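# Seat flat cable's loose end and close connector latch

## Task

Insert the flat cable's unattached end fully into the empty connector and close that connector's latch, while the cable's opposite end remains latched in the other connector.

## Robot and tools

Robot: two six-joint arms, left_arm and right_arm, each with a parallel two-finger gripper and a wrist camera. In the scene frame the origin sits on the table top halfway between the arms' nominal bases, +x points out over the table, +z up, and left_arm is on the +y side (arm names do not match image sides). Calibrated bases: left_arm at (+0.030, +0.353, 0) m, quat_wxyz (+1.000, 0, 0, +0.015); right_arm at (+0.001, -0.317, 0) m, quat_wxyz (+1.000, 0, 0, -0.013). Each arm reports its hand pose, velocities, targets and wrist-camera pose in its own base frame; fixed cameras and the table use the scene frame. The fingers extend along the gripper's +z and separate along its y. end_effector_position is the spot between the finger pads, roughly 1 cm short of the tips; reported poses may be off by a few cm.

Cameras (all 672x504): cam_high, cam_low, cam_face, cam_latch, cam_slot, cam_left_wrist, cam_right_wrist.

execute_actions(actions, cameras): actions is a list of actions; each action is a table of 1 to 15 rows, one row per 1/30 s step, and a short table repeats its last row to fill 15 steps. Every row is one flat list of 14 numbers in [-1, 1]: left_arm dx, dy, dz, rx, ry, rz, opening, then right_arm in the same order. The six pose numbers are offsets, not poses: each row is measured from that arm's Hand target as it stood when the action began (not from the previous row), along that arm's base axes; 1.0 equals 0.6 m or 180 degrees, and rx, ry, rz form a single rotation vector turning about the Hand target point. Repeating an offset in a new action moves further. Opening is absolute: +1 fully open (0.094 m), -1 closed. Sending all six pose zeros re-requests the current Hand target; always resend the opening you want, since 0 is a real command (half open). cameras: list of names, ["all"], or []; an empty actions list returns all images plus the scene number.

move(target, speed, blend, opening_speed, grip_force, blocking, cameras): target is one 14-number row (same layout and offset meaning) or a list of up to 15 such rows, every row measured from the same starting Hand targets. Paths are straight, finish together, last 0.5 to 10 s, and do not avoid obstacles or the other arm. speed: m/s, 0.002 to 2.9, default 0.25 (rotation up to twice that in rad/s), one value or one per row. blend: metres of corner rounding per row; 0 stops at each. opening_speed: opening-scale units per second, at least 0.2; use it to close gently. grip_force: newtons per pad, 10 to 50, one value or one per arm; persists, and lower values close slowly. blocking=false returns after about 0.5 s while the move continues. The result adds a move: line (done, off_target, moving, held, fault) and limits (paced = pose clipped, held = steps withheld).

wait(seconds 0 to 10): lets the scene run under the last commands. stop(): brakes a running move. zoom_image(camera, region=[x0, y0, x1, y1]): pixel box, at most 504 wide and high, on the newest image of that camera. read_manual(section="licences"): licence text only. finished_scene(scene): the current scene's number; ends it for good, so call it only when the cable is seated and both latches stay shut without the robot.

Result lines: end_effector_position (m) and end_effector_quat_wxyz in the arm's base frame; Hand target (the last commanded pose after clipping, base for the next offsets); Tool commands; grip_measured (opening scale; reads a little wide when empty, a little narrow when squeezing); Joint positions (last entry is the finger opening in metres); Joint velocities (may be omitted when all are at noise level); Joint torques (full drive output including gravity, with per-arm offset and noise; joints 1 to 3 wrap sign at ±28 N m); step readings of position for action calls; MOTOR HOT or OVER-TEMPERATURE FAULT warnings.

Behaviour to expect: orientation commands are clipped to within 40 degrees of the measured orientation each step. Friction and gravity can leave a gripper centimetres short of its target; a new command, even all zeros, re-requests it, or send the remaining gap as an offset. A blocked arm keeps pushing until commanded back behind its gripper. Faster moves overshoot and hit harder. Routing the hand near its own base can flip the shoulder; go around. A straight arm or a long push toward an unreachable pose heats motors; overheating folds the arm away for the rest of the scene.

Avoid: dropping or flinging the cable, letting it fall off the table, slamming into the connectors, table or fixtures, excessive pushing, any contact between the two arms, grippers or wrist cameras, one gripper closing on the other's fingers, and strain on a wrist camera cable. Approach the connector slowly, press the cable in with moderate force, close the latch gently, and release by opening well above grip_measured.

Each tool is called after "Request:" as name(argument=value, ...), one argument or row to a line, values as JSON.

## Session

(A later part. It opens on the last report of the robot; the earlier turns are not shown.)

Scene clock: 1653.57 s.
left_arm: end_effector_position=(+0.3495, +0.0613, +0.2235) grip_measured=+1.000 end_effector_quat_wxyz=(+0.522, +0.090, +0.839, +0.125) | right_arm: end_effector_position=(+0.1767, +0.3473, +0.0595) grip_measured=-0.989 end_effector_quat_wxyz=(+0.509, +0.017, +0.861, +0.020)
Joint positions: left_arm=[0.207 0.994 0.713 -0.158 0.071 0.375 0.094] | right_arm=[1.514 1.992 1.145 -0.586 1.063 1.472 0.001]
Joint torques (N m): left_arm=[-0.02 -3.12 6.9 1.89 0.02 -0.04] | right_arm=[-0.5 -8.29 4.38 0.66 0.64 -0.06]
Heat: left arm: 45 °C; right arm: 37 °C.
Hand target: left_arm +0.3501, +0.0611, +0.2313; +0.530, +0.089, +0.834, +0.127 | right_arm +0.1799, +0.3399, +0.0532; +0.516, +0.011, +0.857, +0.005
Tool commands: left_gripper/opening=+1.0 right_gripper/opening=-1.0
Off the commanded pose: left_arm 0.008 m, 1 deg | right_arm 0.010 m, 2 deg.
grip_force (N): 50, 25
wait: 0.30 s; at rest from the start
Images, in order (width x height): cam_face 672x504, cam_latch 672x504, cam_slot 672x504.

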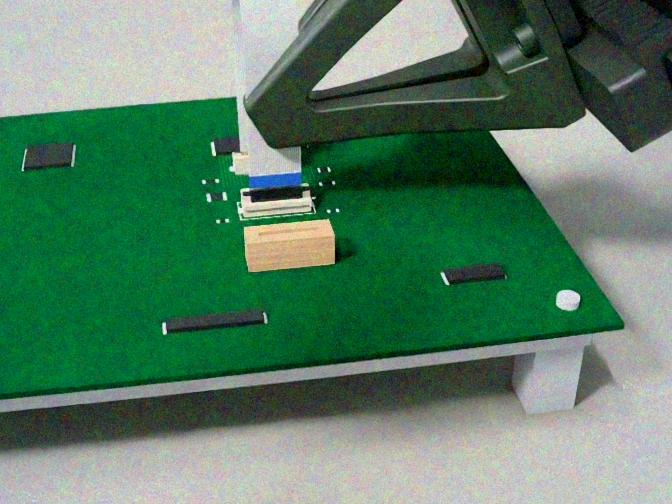

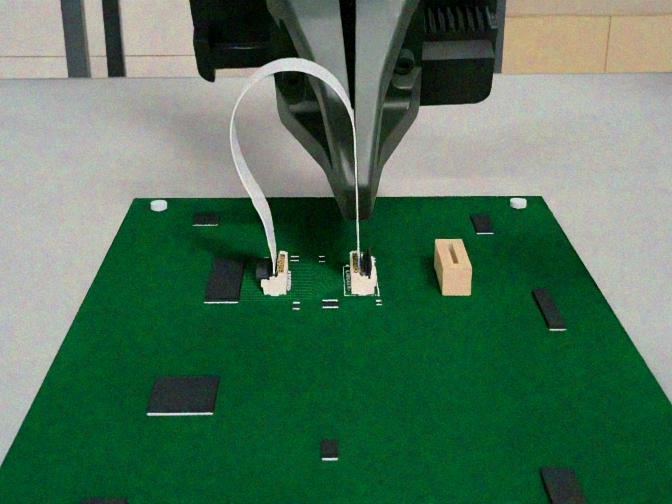

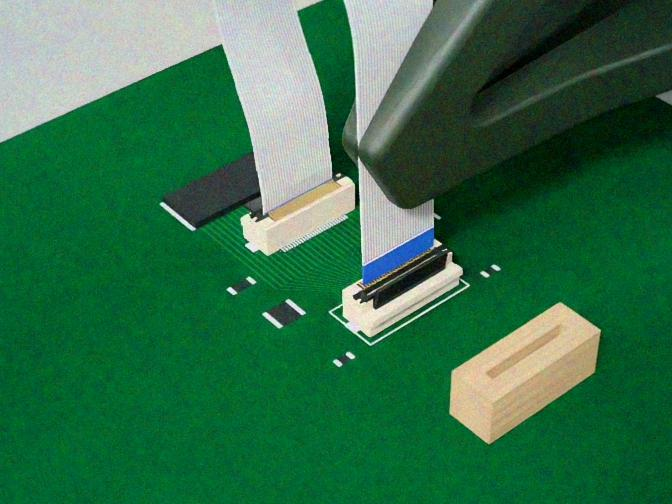

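Request:
move(
  target=[0,0,0,0,0,0,1, 0,0.0017,0,0.0021,0,0,-1],
  speed=0.1,
)

Request:
wait(
  seconds=2,
  cameras=["cam_face","cam_latch","cam_slot"],
)

Request:
zoom_image(
  camera="cam_latch",
  region=[350, 245, 380, 280],
)

Request:
zoom_image(
  camera="cam_slot",
  region=[335, 220, 475, 340],
)

Scene clock: 1670.47 s.
left_arm: end_effector_position=(+0.3495, +0.0613, +0.2235) grip_measured=+1.000 end_effector_quat_wxyz=(+0.522, +0.090, +0.839, +0.125) | right_arm: end_effector_position=(+0.1768, +0.3482, +0.0596) grip_measured=-0.989 end_effector_quat_wxyz=(+0.509, +0.018, +0.860, +0.023)
Joint positions: left_arm=[0.207 0.994 0.713 -0.158 0.071 0.375 0.094] | right_arm=[1.514 1.992 1.145 -0.58 1.063 1.472 0.001]
Joint torques (N m): left_arm=[-0.02 -3.14 6.87 1.89 0.01 -0.03] | right_arm=[-0.43 -8.42 4.49 0.7 0.66 -0.09]
Heat: left arm: 45 °C; right arm: 37 °C.
Hand target: left_arm +0.3501, +0.0611, +0.2313; +0.530, +0.089, +0.834, +0.127 | right_arm +0.1799, +0.3410, +0.0532; +0.515, +0.013, +0.857, +0.007
Off the commanded pose: left_arm 0.008 m, 1 deg | right_arm 0.010 m, 2 deg.
grip_force (N): 50, 25
move: done

Scene clock: 1672.47 s.
left_arm: end_effector_position=(+0.3495, +0.0613, +0.2235) grip_measured=+1.000 end_effector_quat_wxyz=(+0.522, +0.090, +0.839, +0.125) | right_arm: end_effector_position=(+0.1768, +0.3483, +0.0596) grip_measured=-0.989 end_effector_quat_wxyz=(+0.509, +0.019, +0.860, +0.023)
Joint positions: left_arm=[0.207 0.994 0.713 -0.158 0.071 0.375 0.094] | right_arm=[1.514 1.992 1.145 -0.58 1.063 1.472 0.001]
Joint torques (N m): left_arm=[-0.02 -3.14 6.9 1.89 0.02 -0.04] | right_arm=[-0.62 -8.64 4.29 0.68 0.66 -0.05]
Heat: left arm: 45 °C; right arm: 37 °C.
Hand target: left_arm +0.3501, +0.0611, +0.2313; +0.530, +0.089, +0.834, +0.127 | right_arm +0.1799, +0.3410, +0.0532; +0.515, +0.013, +0.857, +0.007
Tool commands: left_gripper/opening=+1.0 right_gripper/opening=-1.0
Off the commanded pose: left_arm 0.008 m, 1 deg | right_arm 0.010 m, 2 deg.
grip_force (N): 50, 25
wait: 2.00 s; at rest by 0.17 s
Images, in order (width x height): cam_face 672x504, cam_latch 672x504, cam_slot 672x504.

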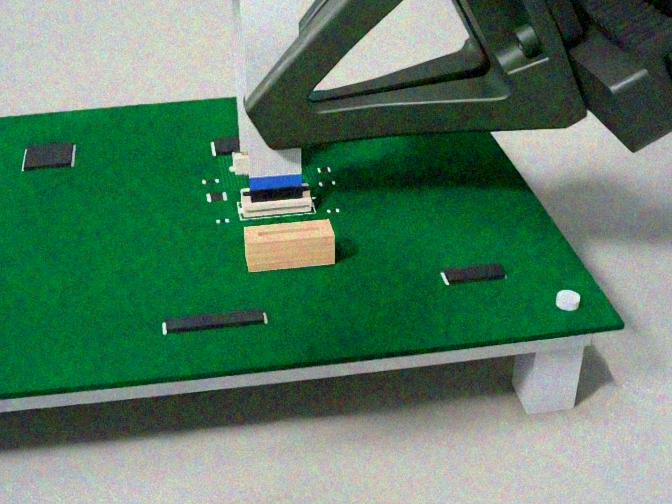

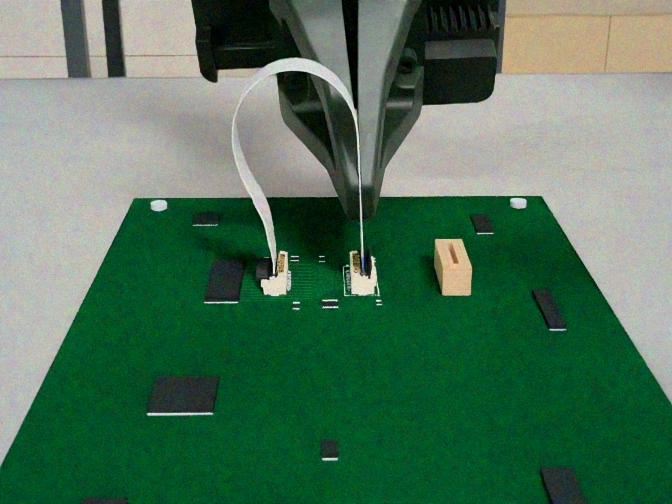

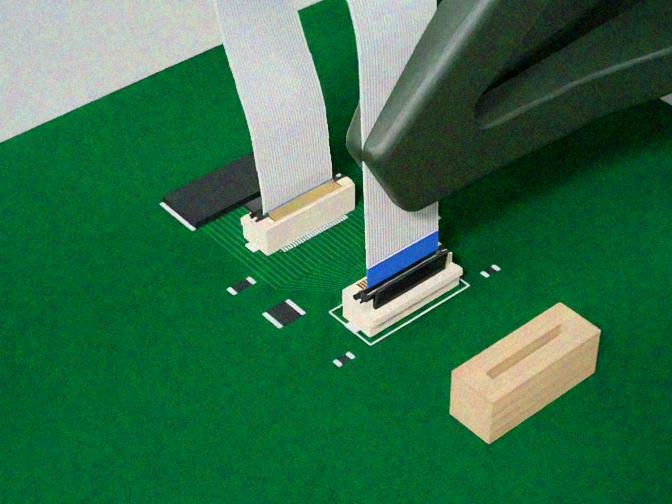

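Scaled by 14.400 from the camera's 672x504 image, which has a finer 960x720 frame.

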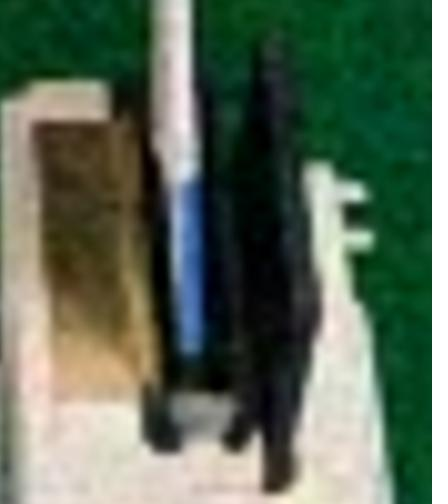

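Scaled by 3.600 from the camera's 672x504 image, which has a finer 960x720 frame.

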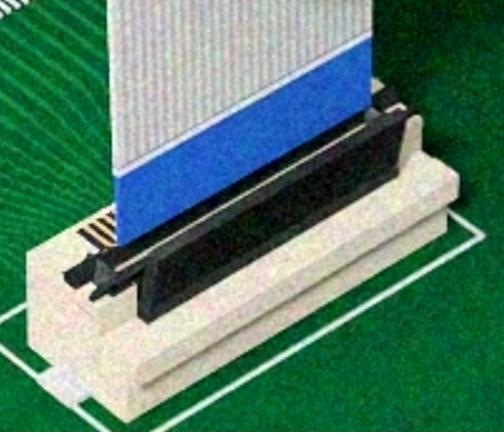

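Request:
move(
  target=[0,0,0,0,0,0,1, 0,-0.0002,-0.0042,-0.00175,0,0,-1],
  speed=0.05,
)

Request:
wait(
  seconds=1.5,
  cameras=["cam_face","cam_latch","cam_slot"],
)

Request:
zoom_image(
  camera="cam_latch",
  region=[350, 245, 380, 280],
)

Request:
zoom_image(
  camera="cam_slot",
  region=[335, 220, 475, 340],
)

Scene clock: 1741.97 s.
left_arm: end_effector_position=(+0.3495, +0.0613, +0.2235) grip_measured=+1.000 end_effector_quat_wxyz=(+0.522, +0.090, +0.839, +0.125) | right_arm: end_effector_position=(+0.1768, +0.3486, +0.0597) grip_measured=-0.989 end_effector_quat_wxyz=(+0.509, +0.019, +0.860, +0.024)
Joint positions: left_arm=[0.207 0.994 0.713 -0.158 0.071 0.375 0.094] | right_arm=[1.514 1.992 1.145 -0.578 1.063 1.472 0.001]
Joint torques (N m): left_arm=[-0.02 -3.12 6.9 1.89 0.02 -0.05] | right_arm=[-0.61 -7.65 4.34 0.74 0.67 -0.03]
Heat: left arm: 45 °C; right arm: 37 °C.
Hand target: left_arm +0.3501, +0.0611, +0.2313; +0.530, +0.089, +0.834, +0.127 | right_arm +0.1799, +0.3408, +0.0507; +0.516, +0.011, +0.857, +0.005
Off the commanded pose: left_arm 0.008 m, 1 deg | right_arm 0.012 m, 2 deg.
grip_force (N): 50, 25
move: off_target (right_arm)

Scene clock: 1743.47 s.
left_arm: end_effector_position=(+0.3495, +0.0613, +0.2235) grip_measured=+1.000 end_effector_quat_wxyz=(+0.522, +0.090, +0.839, +0.125) | right_arm: end_effector_position=(+0.1768, +0.3486, +0.0597) grip_measured=-0.989 end_effector_quat_wxyz=(+0.509, +0.019, +0.860, +0.024)
Joint positions: left_arm=[0.207 0.994 0.713 -0.158 0.071 0.375 0.094] | right_arm=[1.514 1.992 1.145 -0.577 1.063 1.472 0.001]
Joint torques (N m): left_arm=[-0.01 -3.14 6.9 1.9 0.02 -0.04] | right_arm=[-0.46 -7.71 4.36 0.71 0.69 -0.03]
Heat: left arm: 45 °C; right arm: 37 °C.
Hand target: left_arm +0.3501, +0.0611, +0.2313; +0.530, +0.089, +0.834, +0.127 | right_arm +0.1799, +0.3409, +0.0507; +0.516, +0.011, +0.857, +0.005
Tool commands: left_gripper/opening=+1.0 right_gripper/opening=-1.0
Off the commanded pose: left_arm 0.008 m, 1 deg | right_arm 0.012 m, 2 deg.
grip_force (N): 50, 25
wait: 1.50 s; at rest by 0.17 s
Images, in order (width x height): cam_face 672x504, cam_latch 672x504, cam_slot 672x504.

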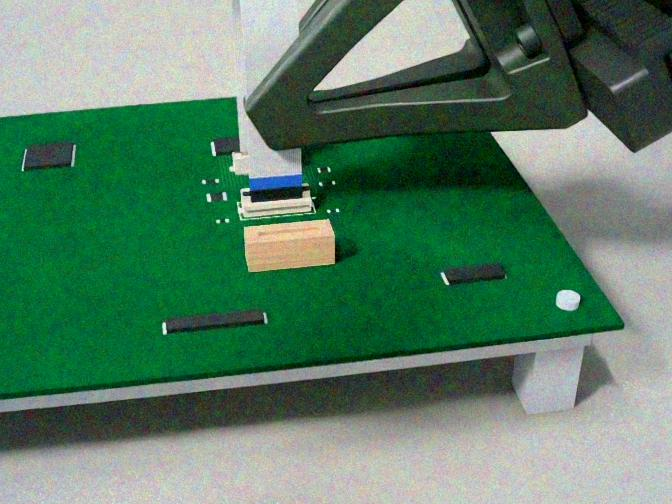

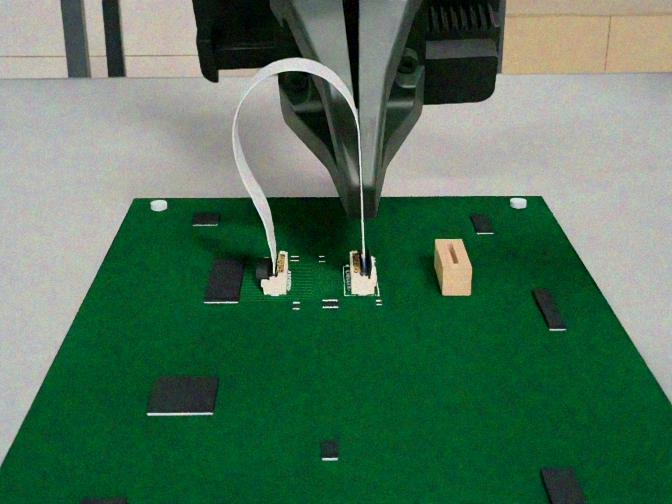

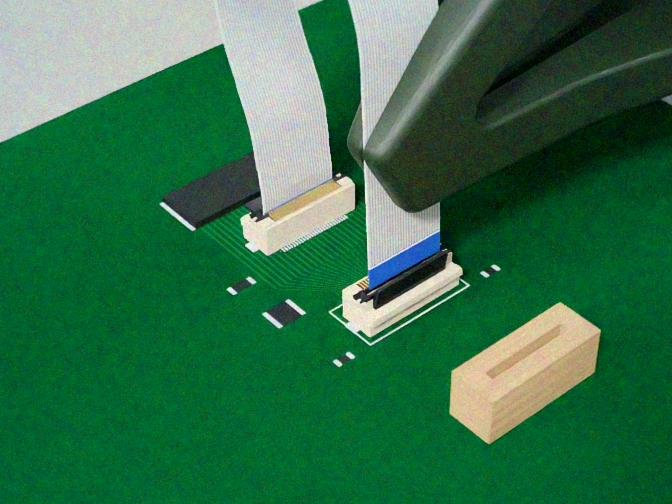

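Scaled by 14.400 from the camera's 672x504 image, which has a finer 960x720 frame.

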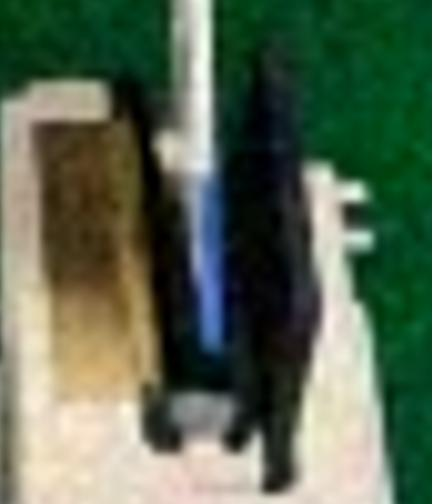

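Scaled by 3.600 from the camera's 672x504 image, which has a finer 960x720 frame.

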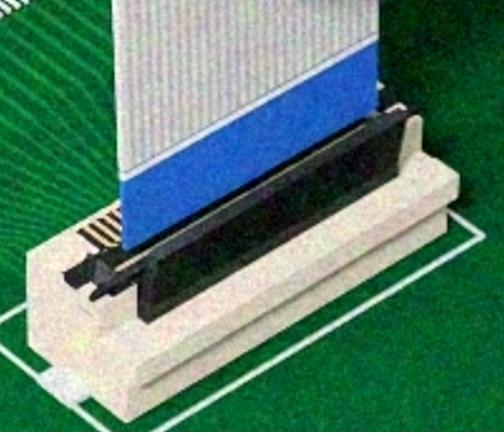

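Request:
move(
  target=[0,0,0,0,0,0,1, 0,-0.0003,-0.00165,-0.00095,0,0,-1],
  speed=0.05,
)

Request:
wait(
  seconds=1.5,
  cameras=["cam_face","cam_latch","cam_slot"],
)

Request:
zoom_image(
  camera="cam_latch",
  region=[350, 245, 380, 280],
)

Request:
zoom_image(
  camera="cam_slot",
  region=[335, 220, 475, 340],
)

Scene clock: 1756.97 s.
left_arm: end_effector_position=(+0.3495, +0.0613, +0.2235) grip_measured=+1.000 end_effector_quat_wxyz=(+0.522, +0.090, +0.839, +0.125) | right_arm: end_effector_position=(+0.1768, +0.3486, +0.0597) grip_measured=-0.989 end_effector_quat_wxyz=(+0.509, +0.019, +0.860, +0.024)
Joint positions: left_arm=[0.207 0.994 0.713 -0.158 0.071 0.375 0.094] | right_arm=[1.514 1.992 1.145 -0.577 1.063 1.472 0.001]
Joint torques (N m): left_arm=[-0.01 -3.14 6.87 1.89 0.02 -0.04] | right_arm=[-0.51 -7.31 4.51 0.71 0.65 -0.06]
Heat: left arm: 45 °C; right arm: 37 °C.
Hand target: left_arm +0.3501, +0.0611, +0.2313; +0.530, +0.089, +0.834, +0.127 | right_arm +0.1799, +0.3407, +0.0497; +0.516, +0.010, +0.857, +0.004
Off the commanded pose: left_arm 0.008 m, 1 deg | right_arm 0.013 m, 3 deg.
grip_force (N): 50, 25
move: off_target (right_arm)

Scene clock: 1758.47 s.
left_arm: end_effector_position=(+0.3495, +0.0613, +0.2235) grip_measured=+1.000 end_effector_quat_wxyz=(+0.522, +0.090, +0.839, +0.125) | right_arm: end_effector_position=(+0.1768, +0.3486, +0.0597) grip_measured=-0.989 end_effector_quat_wxyz=(+0.509, +0.019, +0.860, +0.024)
Joint positions: left_arm=[0.207 0.994 0.713 -0.158 0.071 0.375 0.094] | right_arm=[1.514 1.992 1.145 -0.577 1.063 1.472 0.001]
Joint torques (N m): left_arm=[-0.02 -3.12 6.9 1.89 0.02 -0.04] | right_arm=[-0.49 -7.53 4.55 0.7 0.67 -0.09]
Heat: left arm: 45 °C; right arm: 37 °C.
Hand target: left_arm +0.3501, +0.0611, +0.2313; +0.530, +0.089, +0.834, +0.127 | right_arm +0.1799, +0.3407, +0.0497; +0.516, +0.010, +0.857, +0.004
Tool commands: left_gripper/opening=+1.0 right_gripper/opening=-1.0
Off the commanded pose: left_arm 0.008 m, 1 deg | right_arm 0.013 m, 3 deg.
grip_force (N): 50, 25
wait: 1.50 s; at rest by 0.17 s
Images, in order (width x height): cam_face 672x504, cam_latch 672x504, cam_slot 672x504.

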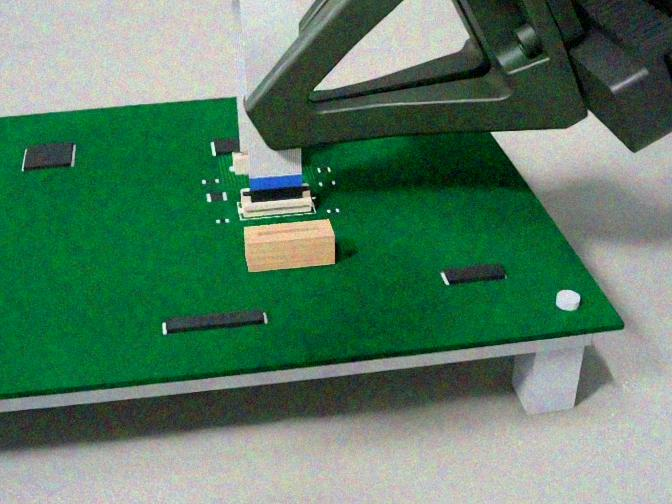

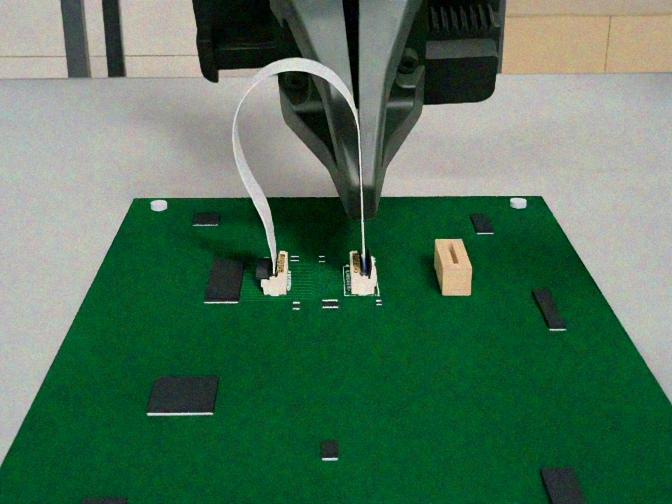

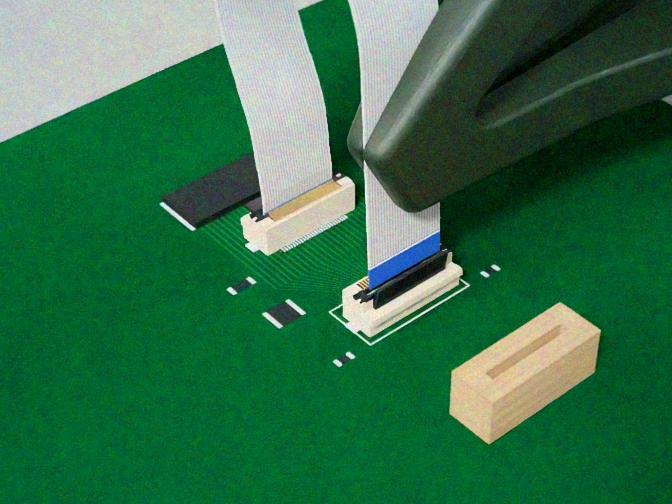

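Scaled by 14.400 from the camera's 672x504 image, which has a finer 960x720 frame.

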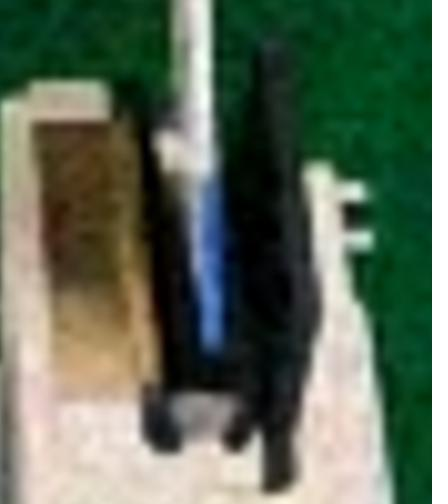

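Scaled by 3.600 from the camera's 672x504 image, which has a finer 960x720 frame.

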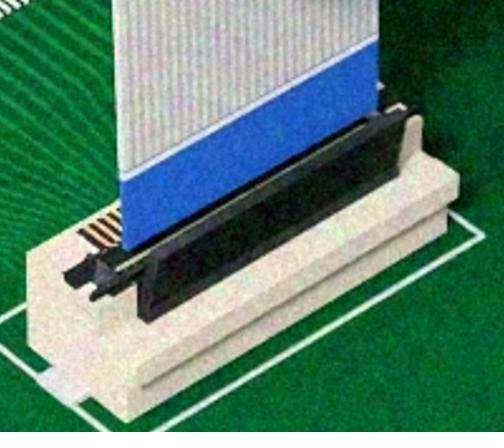

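Request:
move(
  target=[0,0,0,0,0,0,1, 0,-0.0003,-0.00165,-0.00095,0,0,-1],
  speed=0.05,
)

Scene clock: 1763.23 s.
left_arm: end_effector_position=(+0.3495, +0.0613, +0.2235) grip_measured=+1.000 end_effector_quat_wxyz=(+0.522, +0.090, +0.839, +0.125) | right_arm: end_effector_position=(+0.1768, +0.3484, +0.0576) grip_measured=-0.989 end_effector_quat_wxyz=(+0.509, +0.018, +0.860, +0.021)
Joint positions: left_arm=[0.207 0.994 0.713 -0.158 0.071 0.375 0.094] | right_arm=[1.514 1.998 1.145 -0.577 1.063 1.472 0.001]
Joint torques (N m): left_arm=[-0.01 -3.12 6.89 1.9 0.02 -0.05] | right_arm=[-0.42 -7.68 4.46 0.71 0.67 -0.06]
Heat: left arm: 45 °C; right arm: 37 °C.
Hand target: left_arm +0.3501, +0.0611, +0.2313; +0.530, +0.089, +0.834, +0.127 | right_arm +0.1799, +0.3405, +0.0487; +0.516, +0.010, +0.857, +0.002
Off the commanded pose: left_arm 0.008 m, 1 deg | right_arm 0.012 m, 3 deg.
grip_force (N): 50, 25
move: off_target (right_arm)

Request:
wait(
  seconds=1.5,
  cameras=["cam_face","cam_latch","cam_slot"],
)

Request:
zoom_image(
  camera="cam_latch",
  region=[350, 245, 380, 280],
)

Request:
zoom_image(
  camera="cam_slot",
  region=[335, 220, 475, 340],
)

Request:
zoom_image(
  camera="cam_face",
  region=[230, 160, 320, 220],
)

Scene clock: 1771.47 s.
left_arm: end_effector_position=(+0.3495, +0.0613, +0.2235) grip_measured=+1.000 end_effector_quat_wxyz=(+0.522, +0.090, +0.839, +0.125) | right_arm: end_effector_position=(+0.1768, +0.3484, +0.0576) grip_measured=-0.989 end_effector_quat_wxyz=(+0.509, +0.018, +0.860, +0.021)
Joint positions: left_arm=[0.207 0.994 0.713 -0.158 0.071 0.375 0.094] | right_arm=[1.514 1.998 1.145 -0.577 1.063 1.472 0.001]
Joint torques (N m): left_arm=[0.01 -3.12 6.87 1.89 0.02 -0.04] | right_arm=[-0.49 -7.72 4.53 0.68 0.65 -0.07]
Heat: left arm: 45 °C; right arm: 37 °C.
Hand target: left_arm +0.3501, +0.0611, +0.2313; +0.530, +0.089, +0.834, +0.127 | right_arm +0.1799, +0.3405, +0.0487; +0.516, +0.010, +0.857, +0.002
Tool commands: left_gripper/opening=+1.0 right_gripper/opening=-1.0
Off the commanded pose: left_arm 0.008 m, 1 deg | right_arm 0.012 m, 3 deg.
grip_force (N): 50, 25
wait: 1.50 s; at rest from the start
Images, in order (width x height): cam_face 672x504, cam_latch 672x504, cam_slot 672x504.

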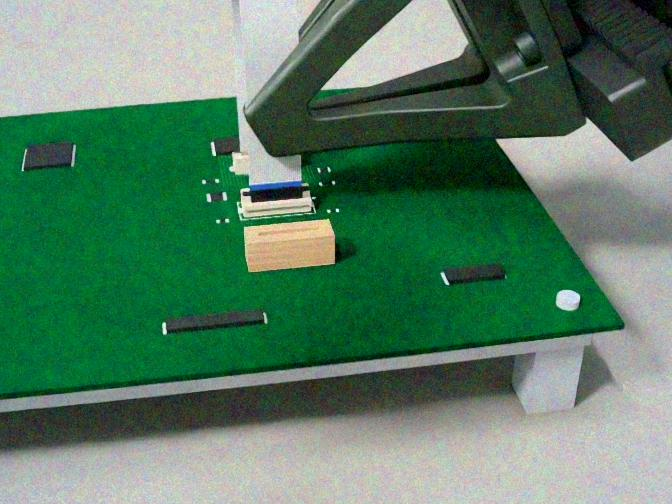

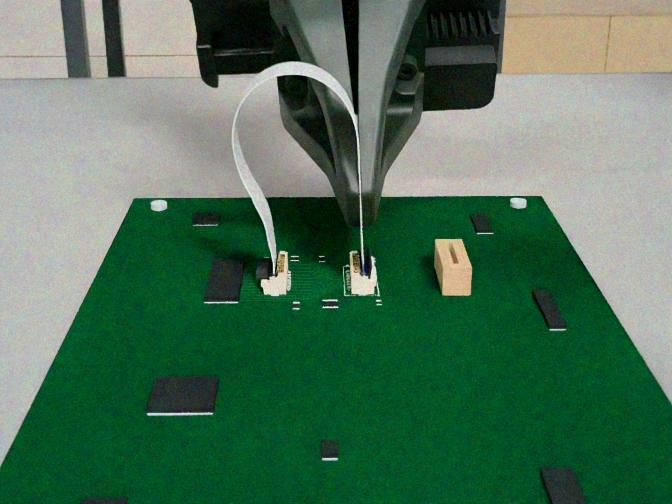

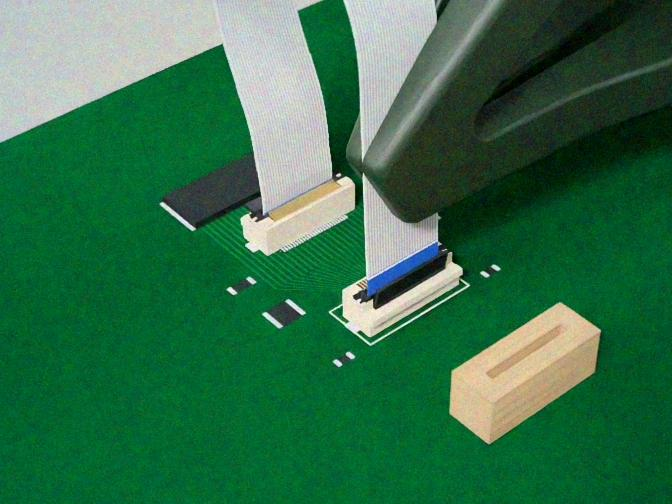

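Scaled by 14.400 from the camera's 672x504 image, which has a finer 960x720 frame.

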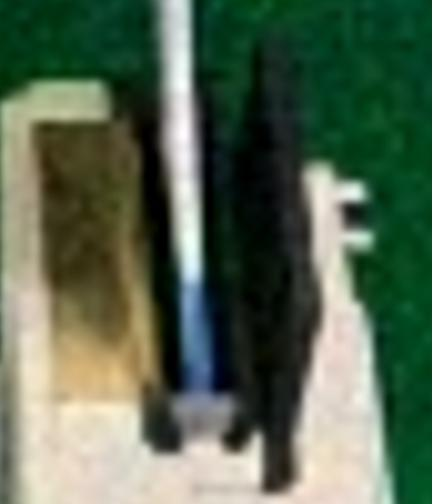

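Scaled by 3.600 from the camera's 672x504 image, which has a finer 960x720 frame.

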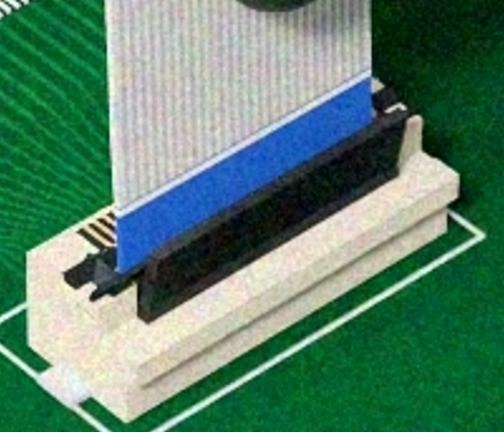

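Scaled by 5.600 from the camera's 672x504 image, which has a finer 960x720 frame.

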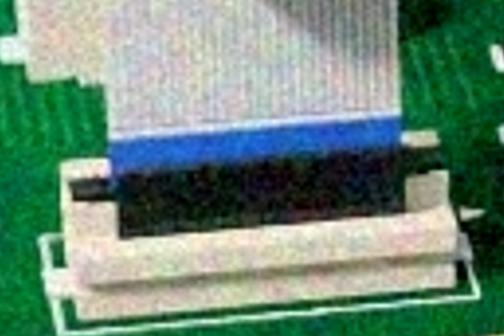

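Request:
move(
  target=[0,0,0,0,0,0,1, 0,0,-0.00165,-0.00064,0,0,-1],
  speed=0.05,
)

Request:
move(
  target=[0,0,0,0,0,0,1, 0,0,-0.00165,-0.00064,0,0,-1],
  speed=0.05,
)

Scene clock: 1785.97 s.
left_arm: end_effector_position=(+0.3495, +0.0613, +0.2235) grip_measured=+1.000 end_effector_quat_wxyz=(+0.522, +0.090, +0.839, +0.125) | right_arm: end_effector_position=(+0.1768, +0.3485, +0.0577) grip_measured=-0.989 end_effector_quat_wxyz=(+0.509, +0.018, +0.860, +0.022)
Joint positions: left_arm=[0.207 0.994 0.713 -0.158 0.071 0.375 0.094] | right_arm=[1.514 1.998 1.145 -0.576 1.063 1.472 0.001]
Joint torques (N m): left_arm=[-0.01 -3.14 6.9 1.89 0.02 -0.04] | right_arm=[-0.51 -7.51 4.48 0.7 0.7 -0.04]
Heat: left arm: 45 °C; right arm: 37 °C.
Hand target: left_arm +0.3501, +0.0611, +0.2313; +0.530, +0.089, +0.834, +0.127 | right_arm +0.1799, +0.3405, +0.0477; +0.516, +0.009, +0.857, +0.002
Off the commanded pose: left_arm 0.008 m, 1 deg | right_arm 0.013 m, 3 deg.
grip_force (N): 50, 25
move: off_target (right_arm)

Scene clock: 1786.67 s.
left_arm: end_effector_position=(+0.3495, +0.0613, +0.2235) grip_measured=+1.000 end_effector_quat_wxyz=(+0.522, +0.090, +0.839, +0.125) | right_arm: end_effector_position=(+0.1768, +0.3485, +0.0555) grip_measured=-0.989 end_effector_quat_wxyz=(+0.509, +0.017, +0.861, +0.020)
Joint positions: left_arm=[0.207 0.994 0.713 -0.158 0.071 0.375 0.094] | right_arm=[1.514 2.004 1.145 -0.573 1.063 1.472 0.001]
Joint torques (N m): left_arm=[-0.01 -3.14 6.89 1.89 0.02 -0.04] | right_arm=[-0.44 -7.8 4.53 0.65 0.61 -0.07]
Heat: left arm: 45 °C; right arm: 37 °C.
Hand target: left_arm +0.3501, +0.0611, +0.2313; +0.530, +0.089, +0.834, +0.127 | right_arm +0.1799, +0.3405, +0.0466; +0.516, +0.009, +0.857, +0.001
Off the commanded pose: left_arm 0.008 m, 1 deg | right_arm 0.012 m, 3 deg.
grip_force (N): 50, 25
move: off_target (right_arm)

Request:
wait(
  seconds=1.5,
  cameras=["cam_face","cam_latch","cam_slot"],
)

Request:
zoom_image(
  camera="cam_latch",
  region=[350, 245, 380, 280],
)

Request:
zoom_image(
  camera="cam_slot",
  region=[335, 220, 475, 340],
)

Request:
zoom_image(
  camera="cam_face",
  region=[230, 160, 320, 220],
)

Scene clock: 1795.77 s.
left_arm: end_effector_position=(+0.3495, +0.0613, +0.2235) grip_measured=+1.000 end_effector_quat_wxyz=(+0.522, +0.090, +0.839, +0.125) | right_arm: end_effector_position=(+0.1768, +0.3485, +0.0555) grip_measured=-0.989 end_effector_quat_wxyz=(+0.509, +0.017, +0.861, +0.020)
Joint positions: left_arm=[0.207 0.994 0.713 -0.158 0.071 0.375 0.094] | right_arm=[1.514 2.004 1.145 -0.573 1.063 1.472 0.001]
Joint torques (N m): left_arm=[-0.01 -3.15 6.9 1.89 0.02 -0.04] | right_arm=[-0.54 -7.76 4.59 0.68 0.64 -0.05]
Heat: left arm: 45 °C; right arm: 37 °C.
Hand target: left_arm +0.3501, +0.0611, +0.2313; +0.530, +0.089, +0.834, +0.127 | right_arm +0.1799, +0.3405, +0.0466; +0.516, +0.009, +0.857, +0.001
Tool commands: left_gripper/opening=+1.0 right_gripper/opening=-1.0
Off the commanded pose: left_arm 0.008 m, 1 deg | right_arm 0.012 m, 3 deg.
grip_force (N): 50, 25
wait: 1.50 s; at rest from the start
Images, in order (width x height): cam_face 672x504, cam_latch 672x504, cam_slot 672x504.

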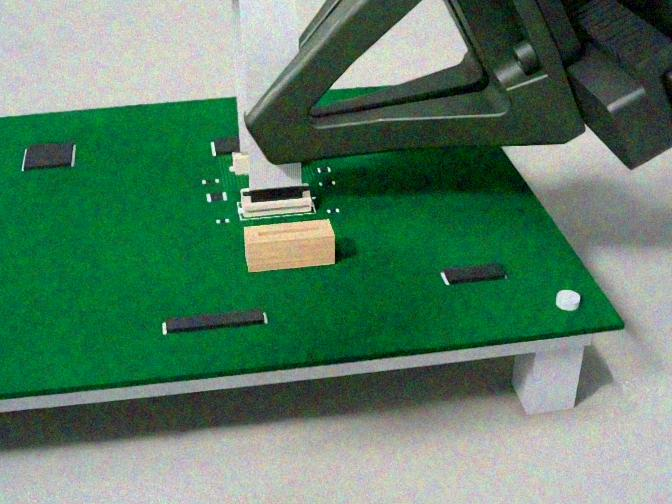

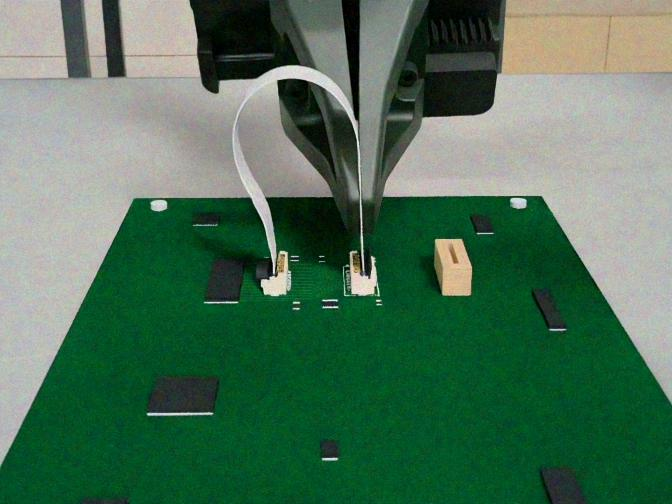

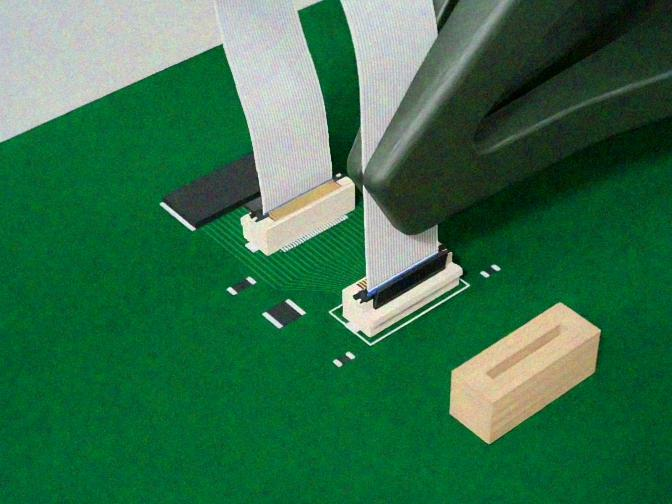

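Scaled by 14.400 from the camera's 672x504 image, which has a finer 960x720 frame.

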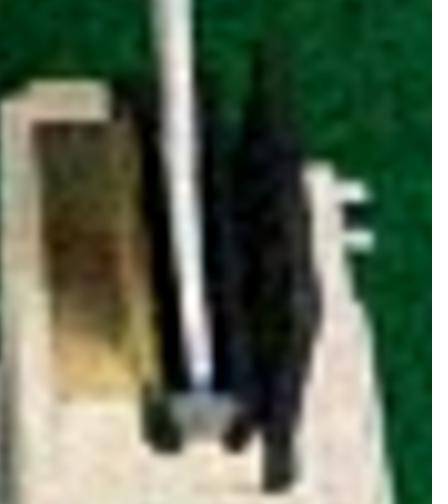

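Scaled by 3.600 from the camera's 672x504 image, which has a finer 960x720 frame.

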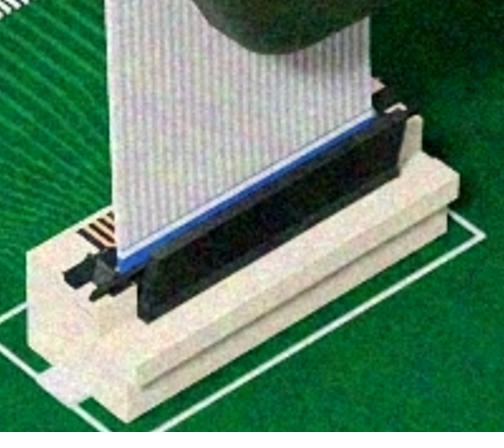

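Scaled by 5.600 from the camera's 672x504 image, which has a finer 960x720 frame.

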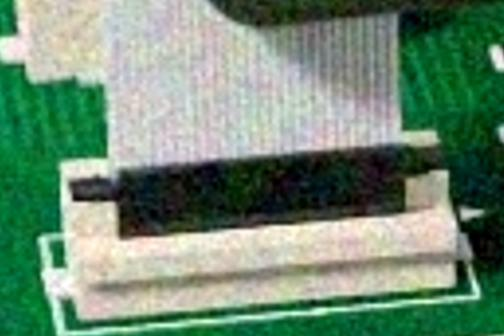

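Request:
move(
  target=[0,0,0,0,0,0,1, 0,0,-0.00165,-0.00064,0,0,-1],
  speed=0.05,
)

Request:
move(
  target=[0,0,0,0,0,0,1, 0,0,-0.00165,-0.00064,0,0,-1],
  speed=0.05,
)

Request:
wait(
  seconds=1.5,
  cameras=["cam_face","cam_latch","cam_slot"],
)

Request:
zoom_image(
  camera="cam_slot",
  region=[335, 220, 475, 340],
)

Request:
zoom_image(
  camera="cam_latch",
  region=[350, 245, 380, 280],
)

Scene clock: 1815.43 s.
left_arm: end_effector_position=(+0.3495, +0.0613, +0.2235) grip_measured=+1.000 end_effector_quat_wxyz=(+0.522, +0.090, +0.839, +0.125) | right_arm: end_effector_position=(+0.1768, +0.3486, +0.0555) grip_measured=-0.989 end_effector_quat_wxyz=(+0.509, +0.017, +0.861, +0.020)
Joint positions: left_arm=[0.207 0.994 0.713 -0.158 0.071 0.375 0.094] | right_arm=[1.514 2.004 1.145 -0.573 1.063 1.472 0.001]
Joint torques (N m): left_arm=[-0.01 -3.14 6.87 1.89 0.02 -0.04] | right_arm=[-0.68 -7.54 4.44 0.69 0.66 -0.04]
Heat: left arm: 45 °C; right arm: 37 °C.
Hand target: left_arm +0.3501, +0.0611, +0.2313; +0.530, +0.089, +0.834, +0.127 | right_arm +0.1799, +0.3405, +0.0456; +0.516, +0.008, +0.857, +0.000
Off the commanded pose: left_arm 0.008 m, 1 deg | right_arm 0.013 m, 3 deg.
grip_force (N): 50, 25
move: off_target (right_arm)

Scene clock: 1816.13 s.
left_arm: end_effector_position=(+0.3495, +0.0613, +0.2235) grip_measured=+1.000 end_effector_quat_wxyz=(+0.522, +0.090, +0.839, +0.125) | right_arm: end_effector_position=(+0.1772, +0.3484, +0.0548) grip_measured=-0.989 end_effector_quat_wxyz=(+0.510, +0.017, +0.860, +0.019)
Joint positions: left_arm=[0.207 0.994 0.713 -0.158 0.071 0.375 0.094] | right_arm=[1.514 2.008 1.145 -0.571 1.067 1.472 0.001]
Joint torques (N m): left_arm=[-0.01 -3.12 6.89 1.89 0.02 -0.04] | right_arm=[-0.49 -7.65 4.55 0.65 0.63 -0.06]
Heat: left arm: 45 °C; right arm: 37 °C.
Hand target: left_arm +0.3501, +0.0611, +0.2313; +0.530, +0.089, +0.834, +0.127 | right_arm +0.1799, +0.3405, +0.0447; +0.516, +0.008, +0.857, -0.001
Off the commanded pose: left_arm 0.008 m, 1 deg | right_arm 0.013 m, 3 deg.
grip_force (N): 50, 25
move: off_target (right_arm)

Scene clock: 1817.63 s.
left_arm: end_effector_position=(+0.3495, +0.0613, +0.2235) grip_measured=+1.000 end_effector_quat_wxyz=(+0.522, +0.090, +0.839, +0.125) | right_arm: end_effector_position=(+0.1772, +0.3484, +0.0548) grip_measured=-0.989 end_effector_quat_wxyz=(+0.510, +0.017, +0.860, +0.019)
Joint positions: left_arm=[0.207 0.994 0.713 -0.158 0.071 0.375 0.094] | right_arm=[1.514 2.008 1.145 -0.571 1.067 1.472 0.001]
Joint torques (N m): left_arm=[-0.01 -3.12 6.89 1.89 0.01 -0.04] | right_arm=[-0.5 -7.71 4.52 0.63 0.66 -0.05]
Heat: left arm: 45 °C; right arm: 37 °C.
Hand target: left_arm +0.3501, +0.0611, +0.2313; +0.530, +0.089, +0.834, +0.127 | right_arm +0.1799, +0.3405, +0.0447; +0.516, +0.008, +0.857, -0.001
Tool commands: left_gripper/opening=+1.0 right_gripper/opening=-1.0
Off the commanded pose: left_arm 0.008 m, 1 deg | right_arm 0.013 m, 3 deg.
grip_force (N): 50, 25
wait: 1.50 s; at rest by 0.17 s
Images, in order (width x height): cam_face 672x504, cam_latch 672x504, cam_slot 672x504.

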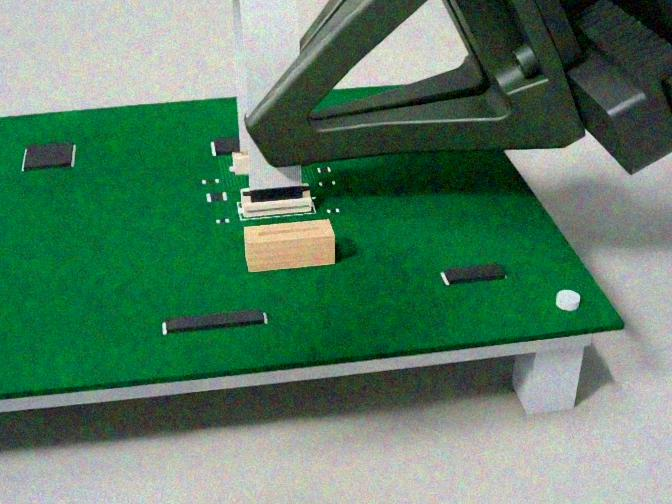

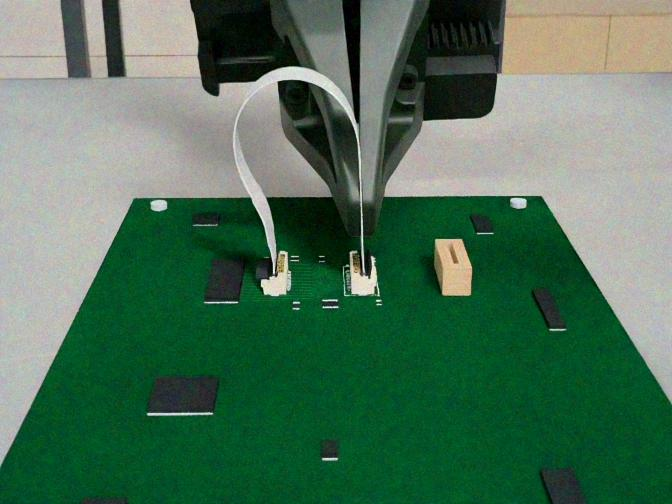

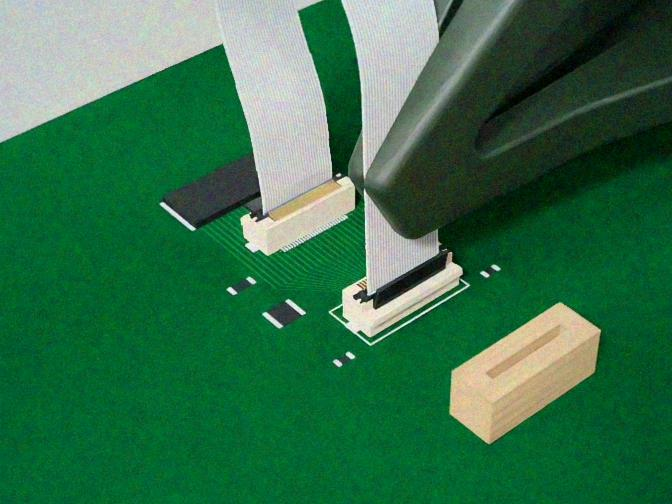

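Scaled by 3.600 from the camera's 672x504 image, which has a finer 960x720 frame.

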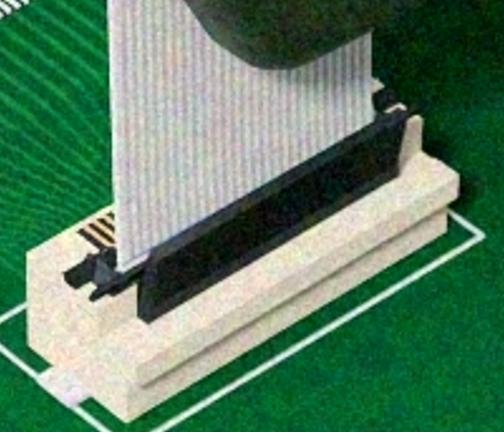

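Scaled by 14.400 from the camera's 672x504 image, which has a finer 960x720 frame.

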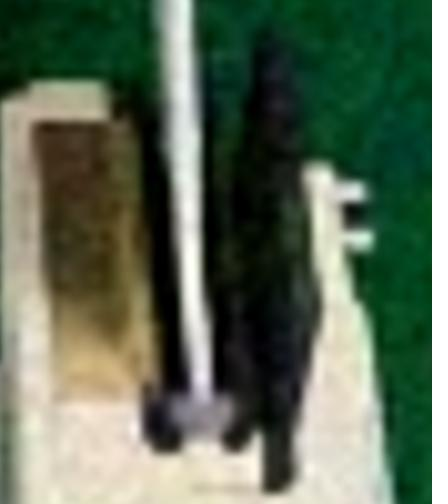

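Request:
zoom_image(
  camera="cam_slot",
  region=[345, 265, 385, 305],
)

Request:
zoom_image(
  camera="cam_slot",
  region=[245, 195, 285, 235],
)

Request:
zoom_image(
  camera="cam_slot",
  region=[310, 160, 350, 200],
)

Request:
zoom_image(
  camera="cam_slot",
  region=[415, 225, 455, 265],
)

Request:
zoom_image(
  camera="cam_face",
  region=[240, 160, 310, 210],
)

Request:
zoom_image(
  camera="cam_latch",
  region=[255, 245, 285, 280],
)

Scaled by 12.600 from the camera's 672x504 image, which has a finer 960x720 frame.

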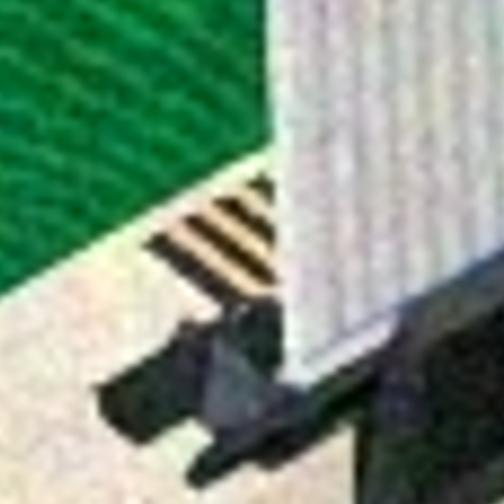

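Scaled by 12.600 from the camera's 672x504 image, which has a finer 960x720 frame.

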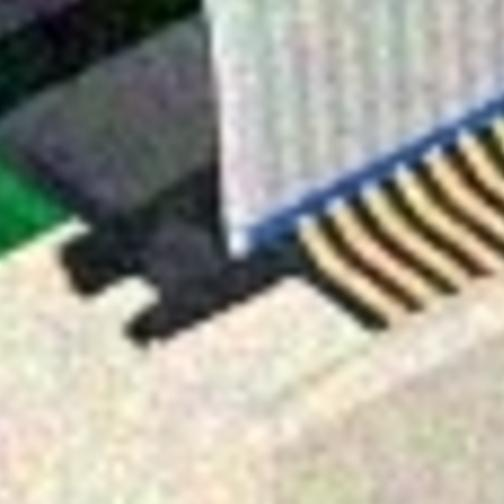

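Scaled by 12.600 from the camera's 672x504 image, which has a finer 960x720 frame.

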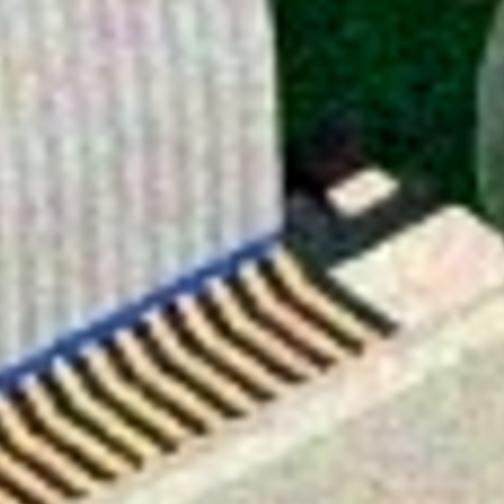

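Scaled by 12.600 from the camera's 672x504 image, which has a finer 960x720 frame.

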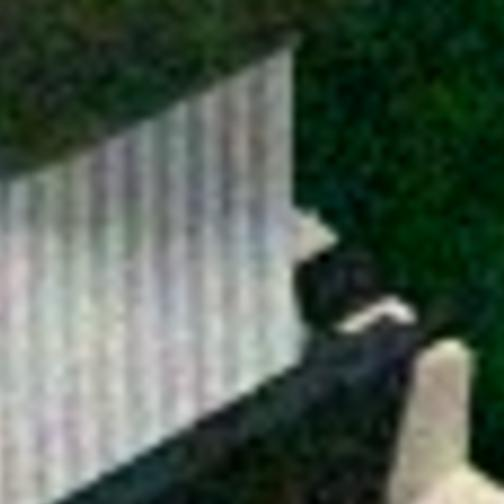

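Scaled by 7.200 from the camera's 672x504 image, which has a finer 960x720 frame.

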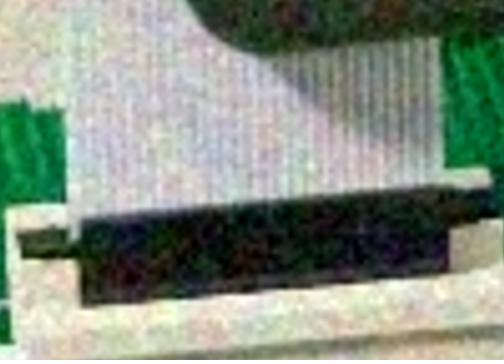

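Scaled by 14.400 from the camera's 672x504 image, which has a finer 960x720 frame.

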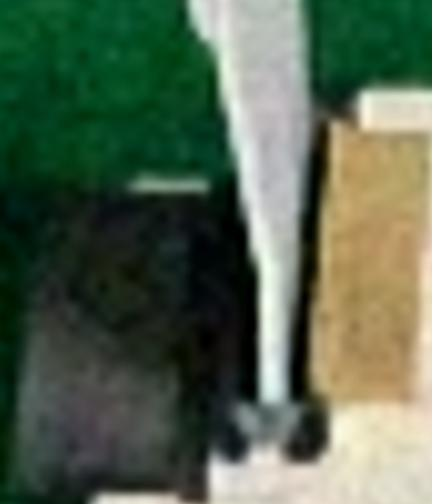

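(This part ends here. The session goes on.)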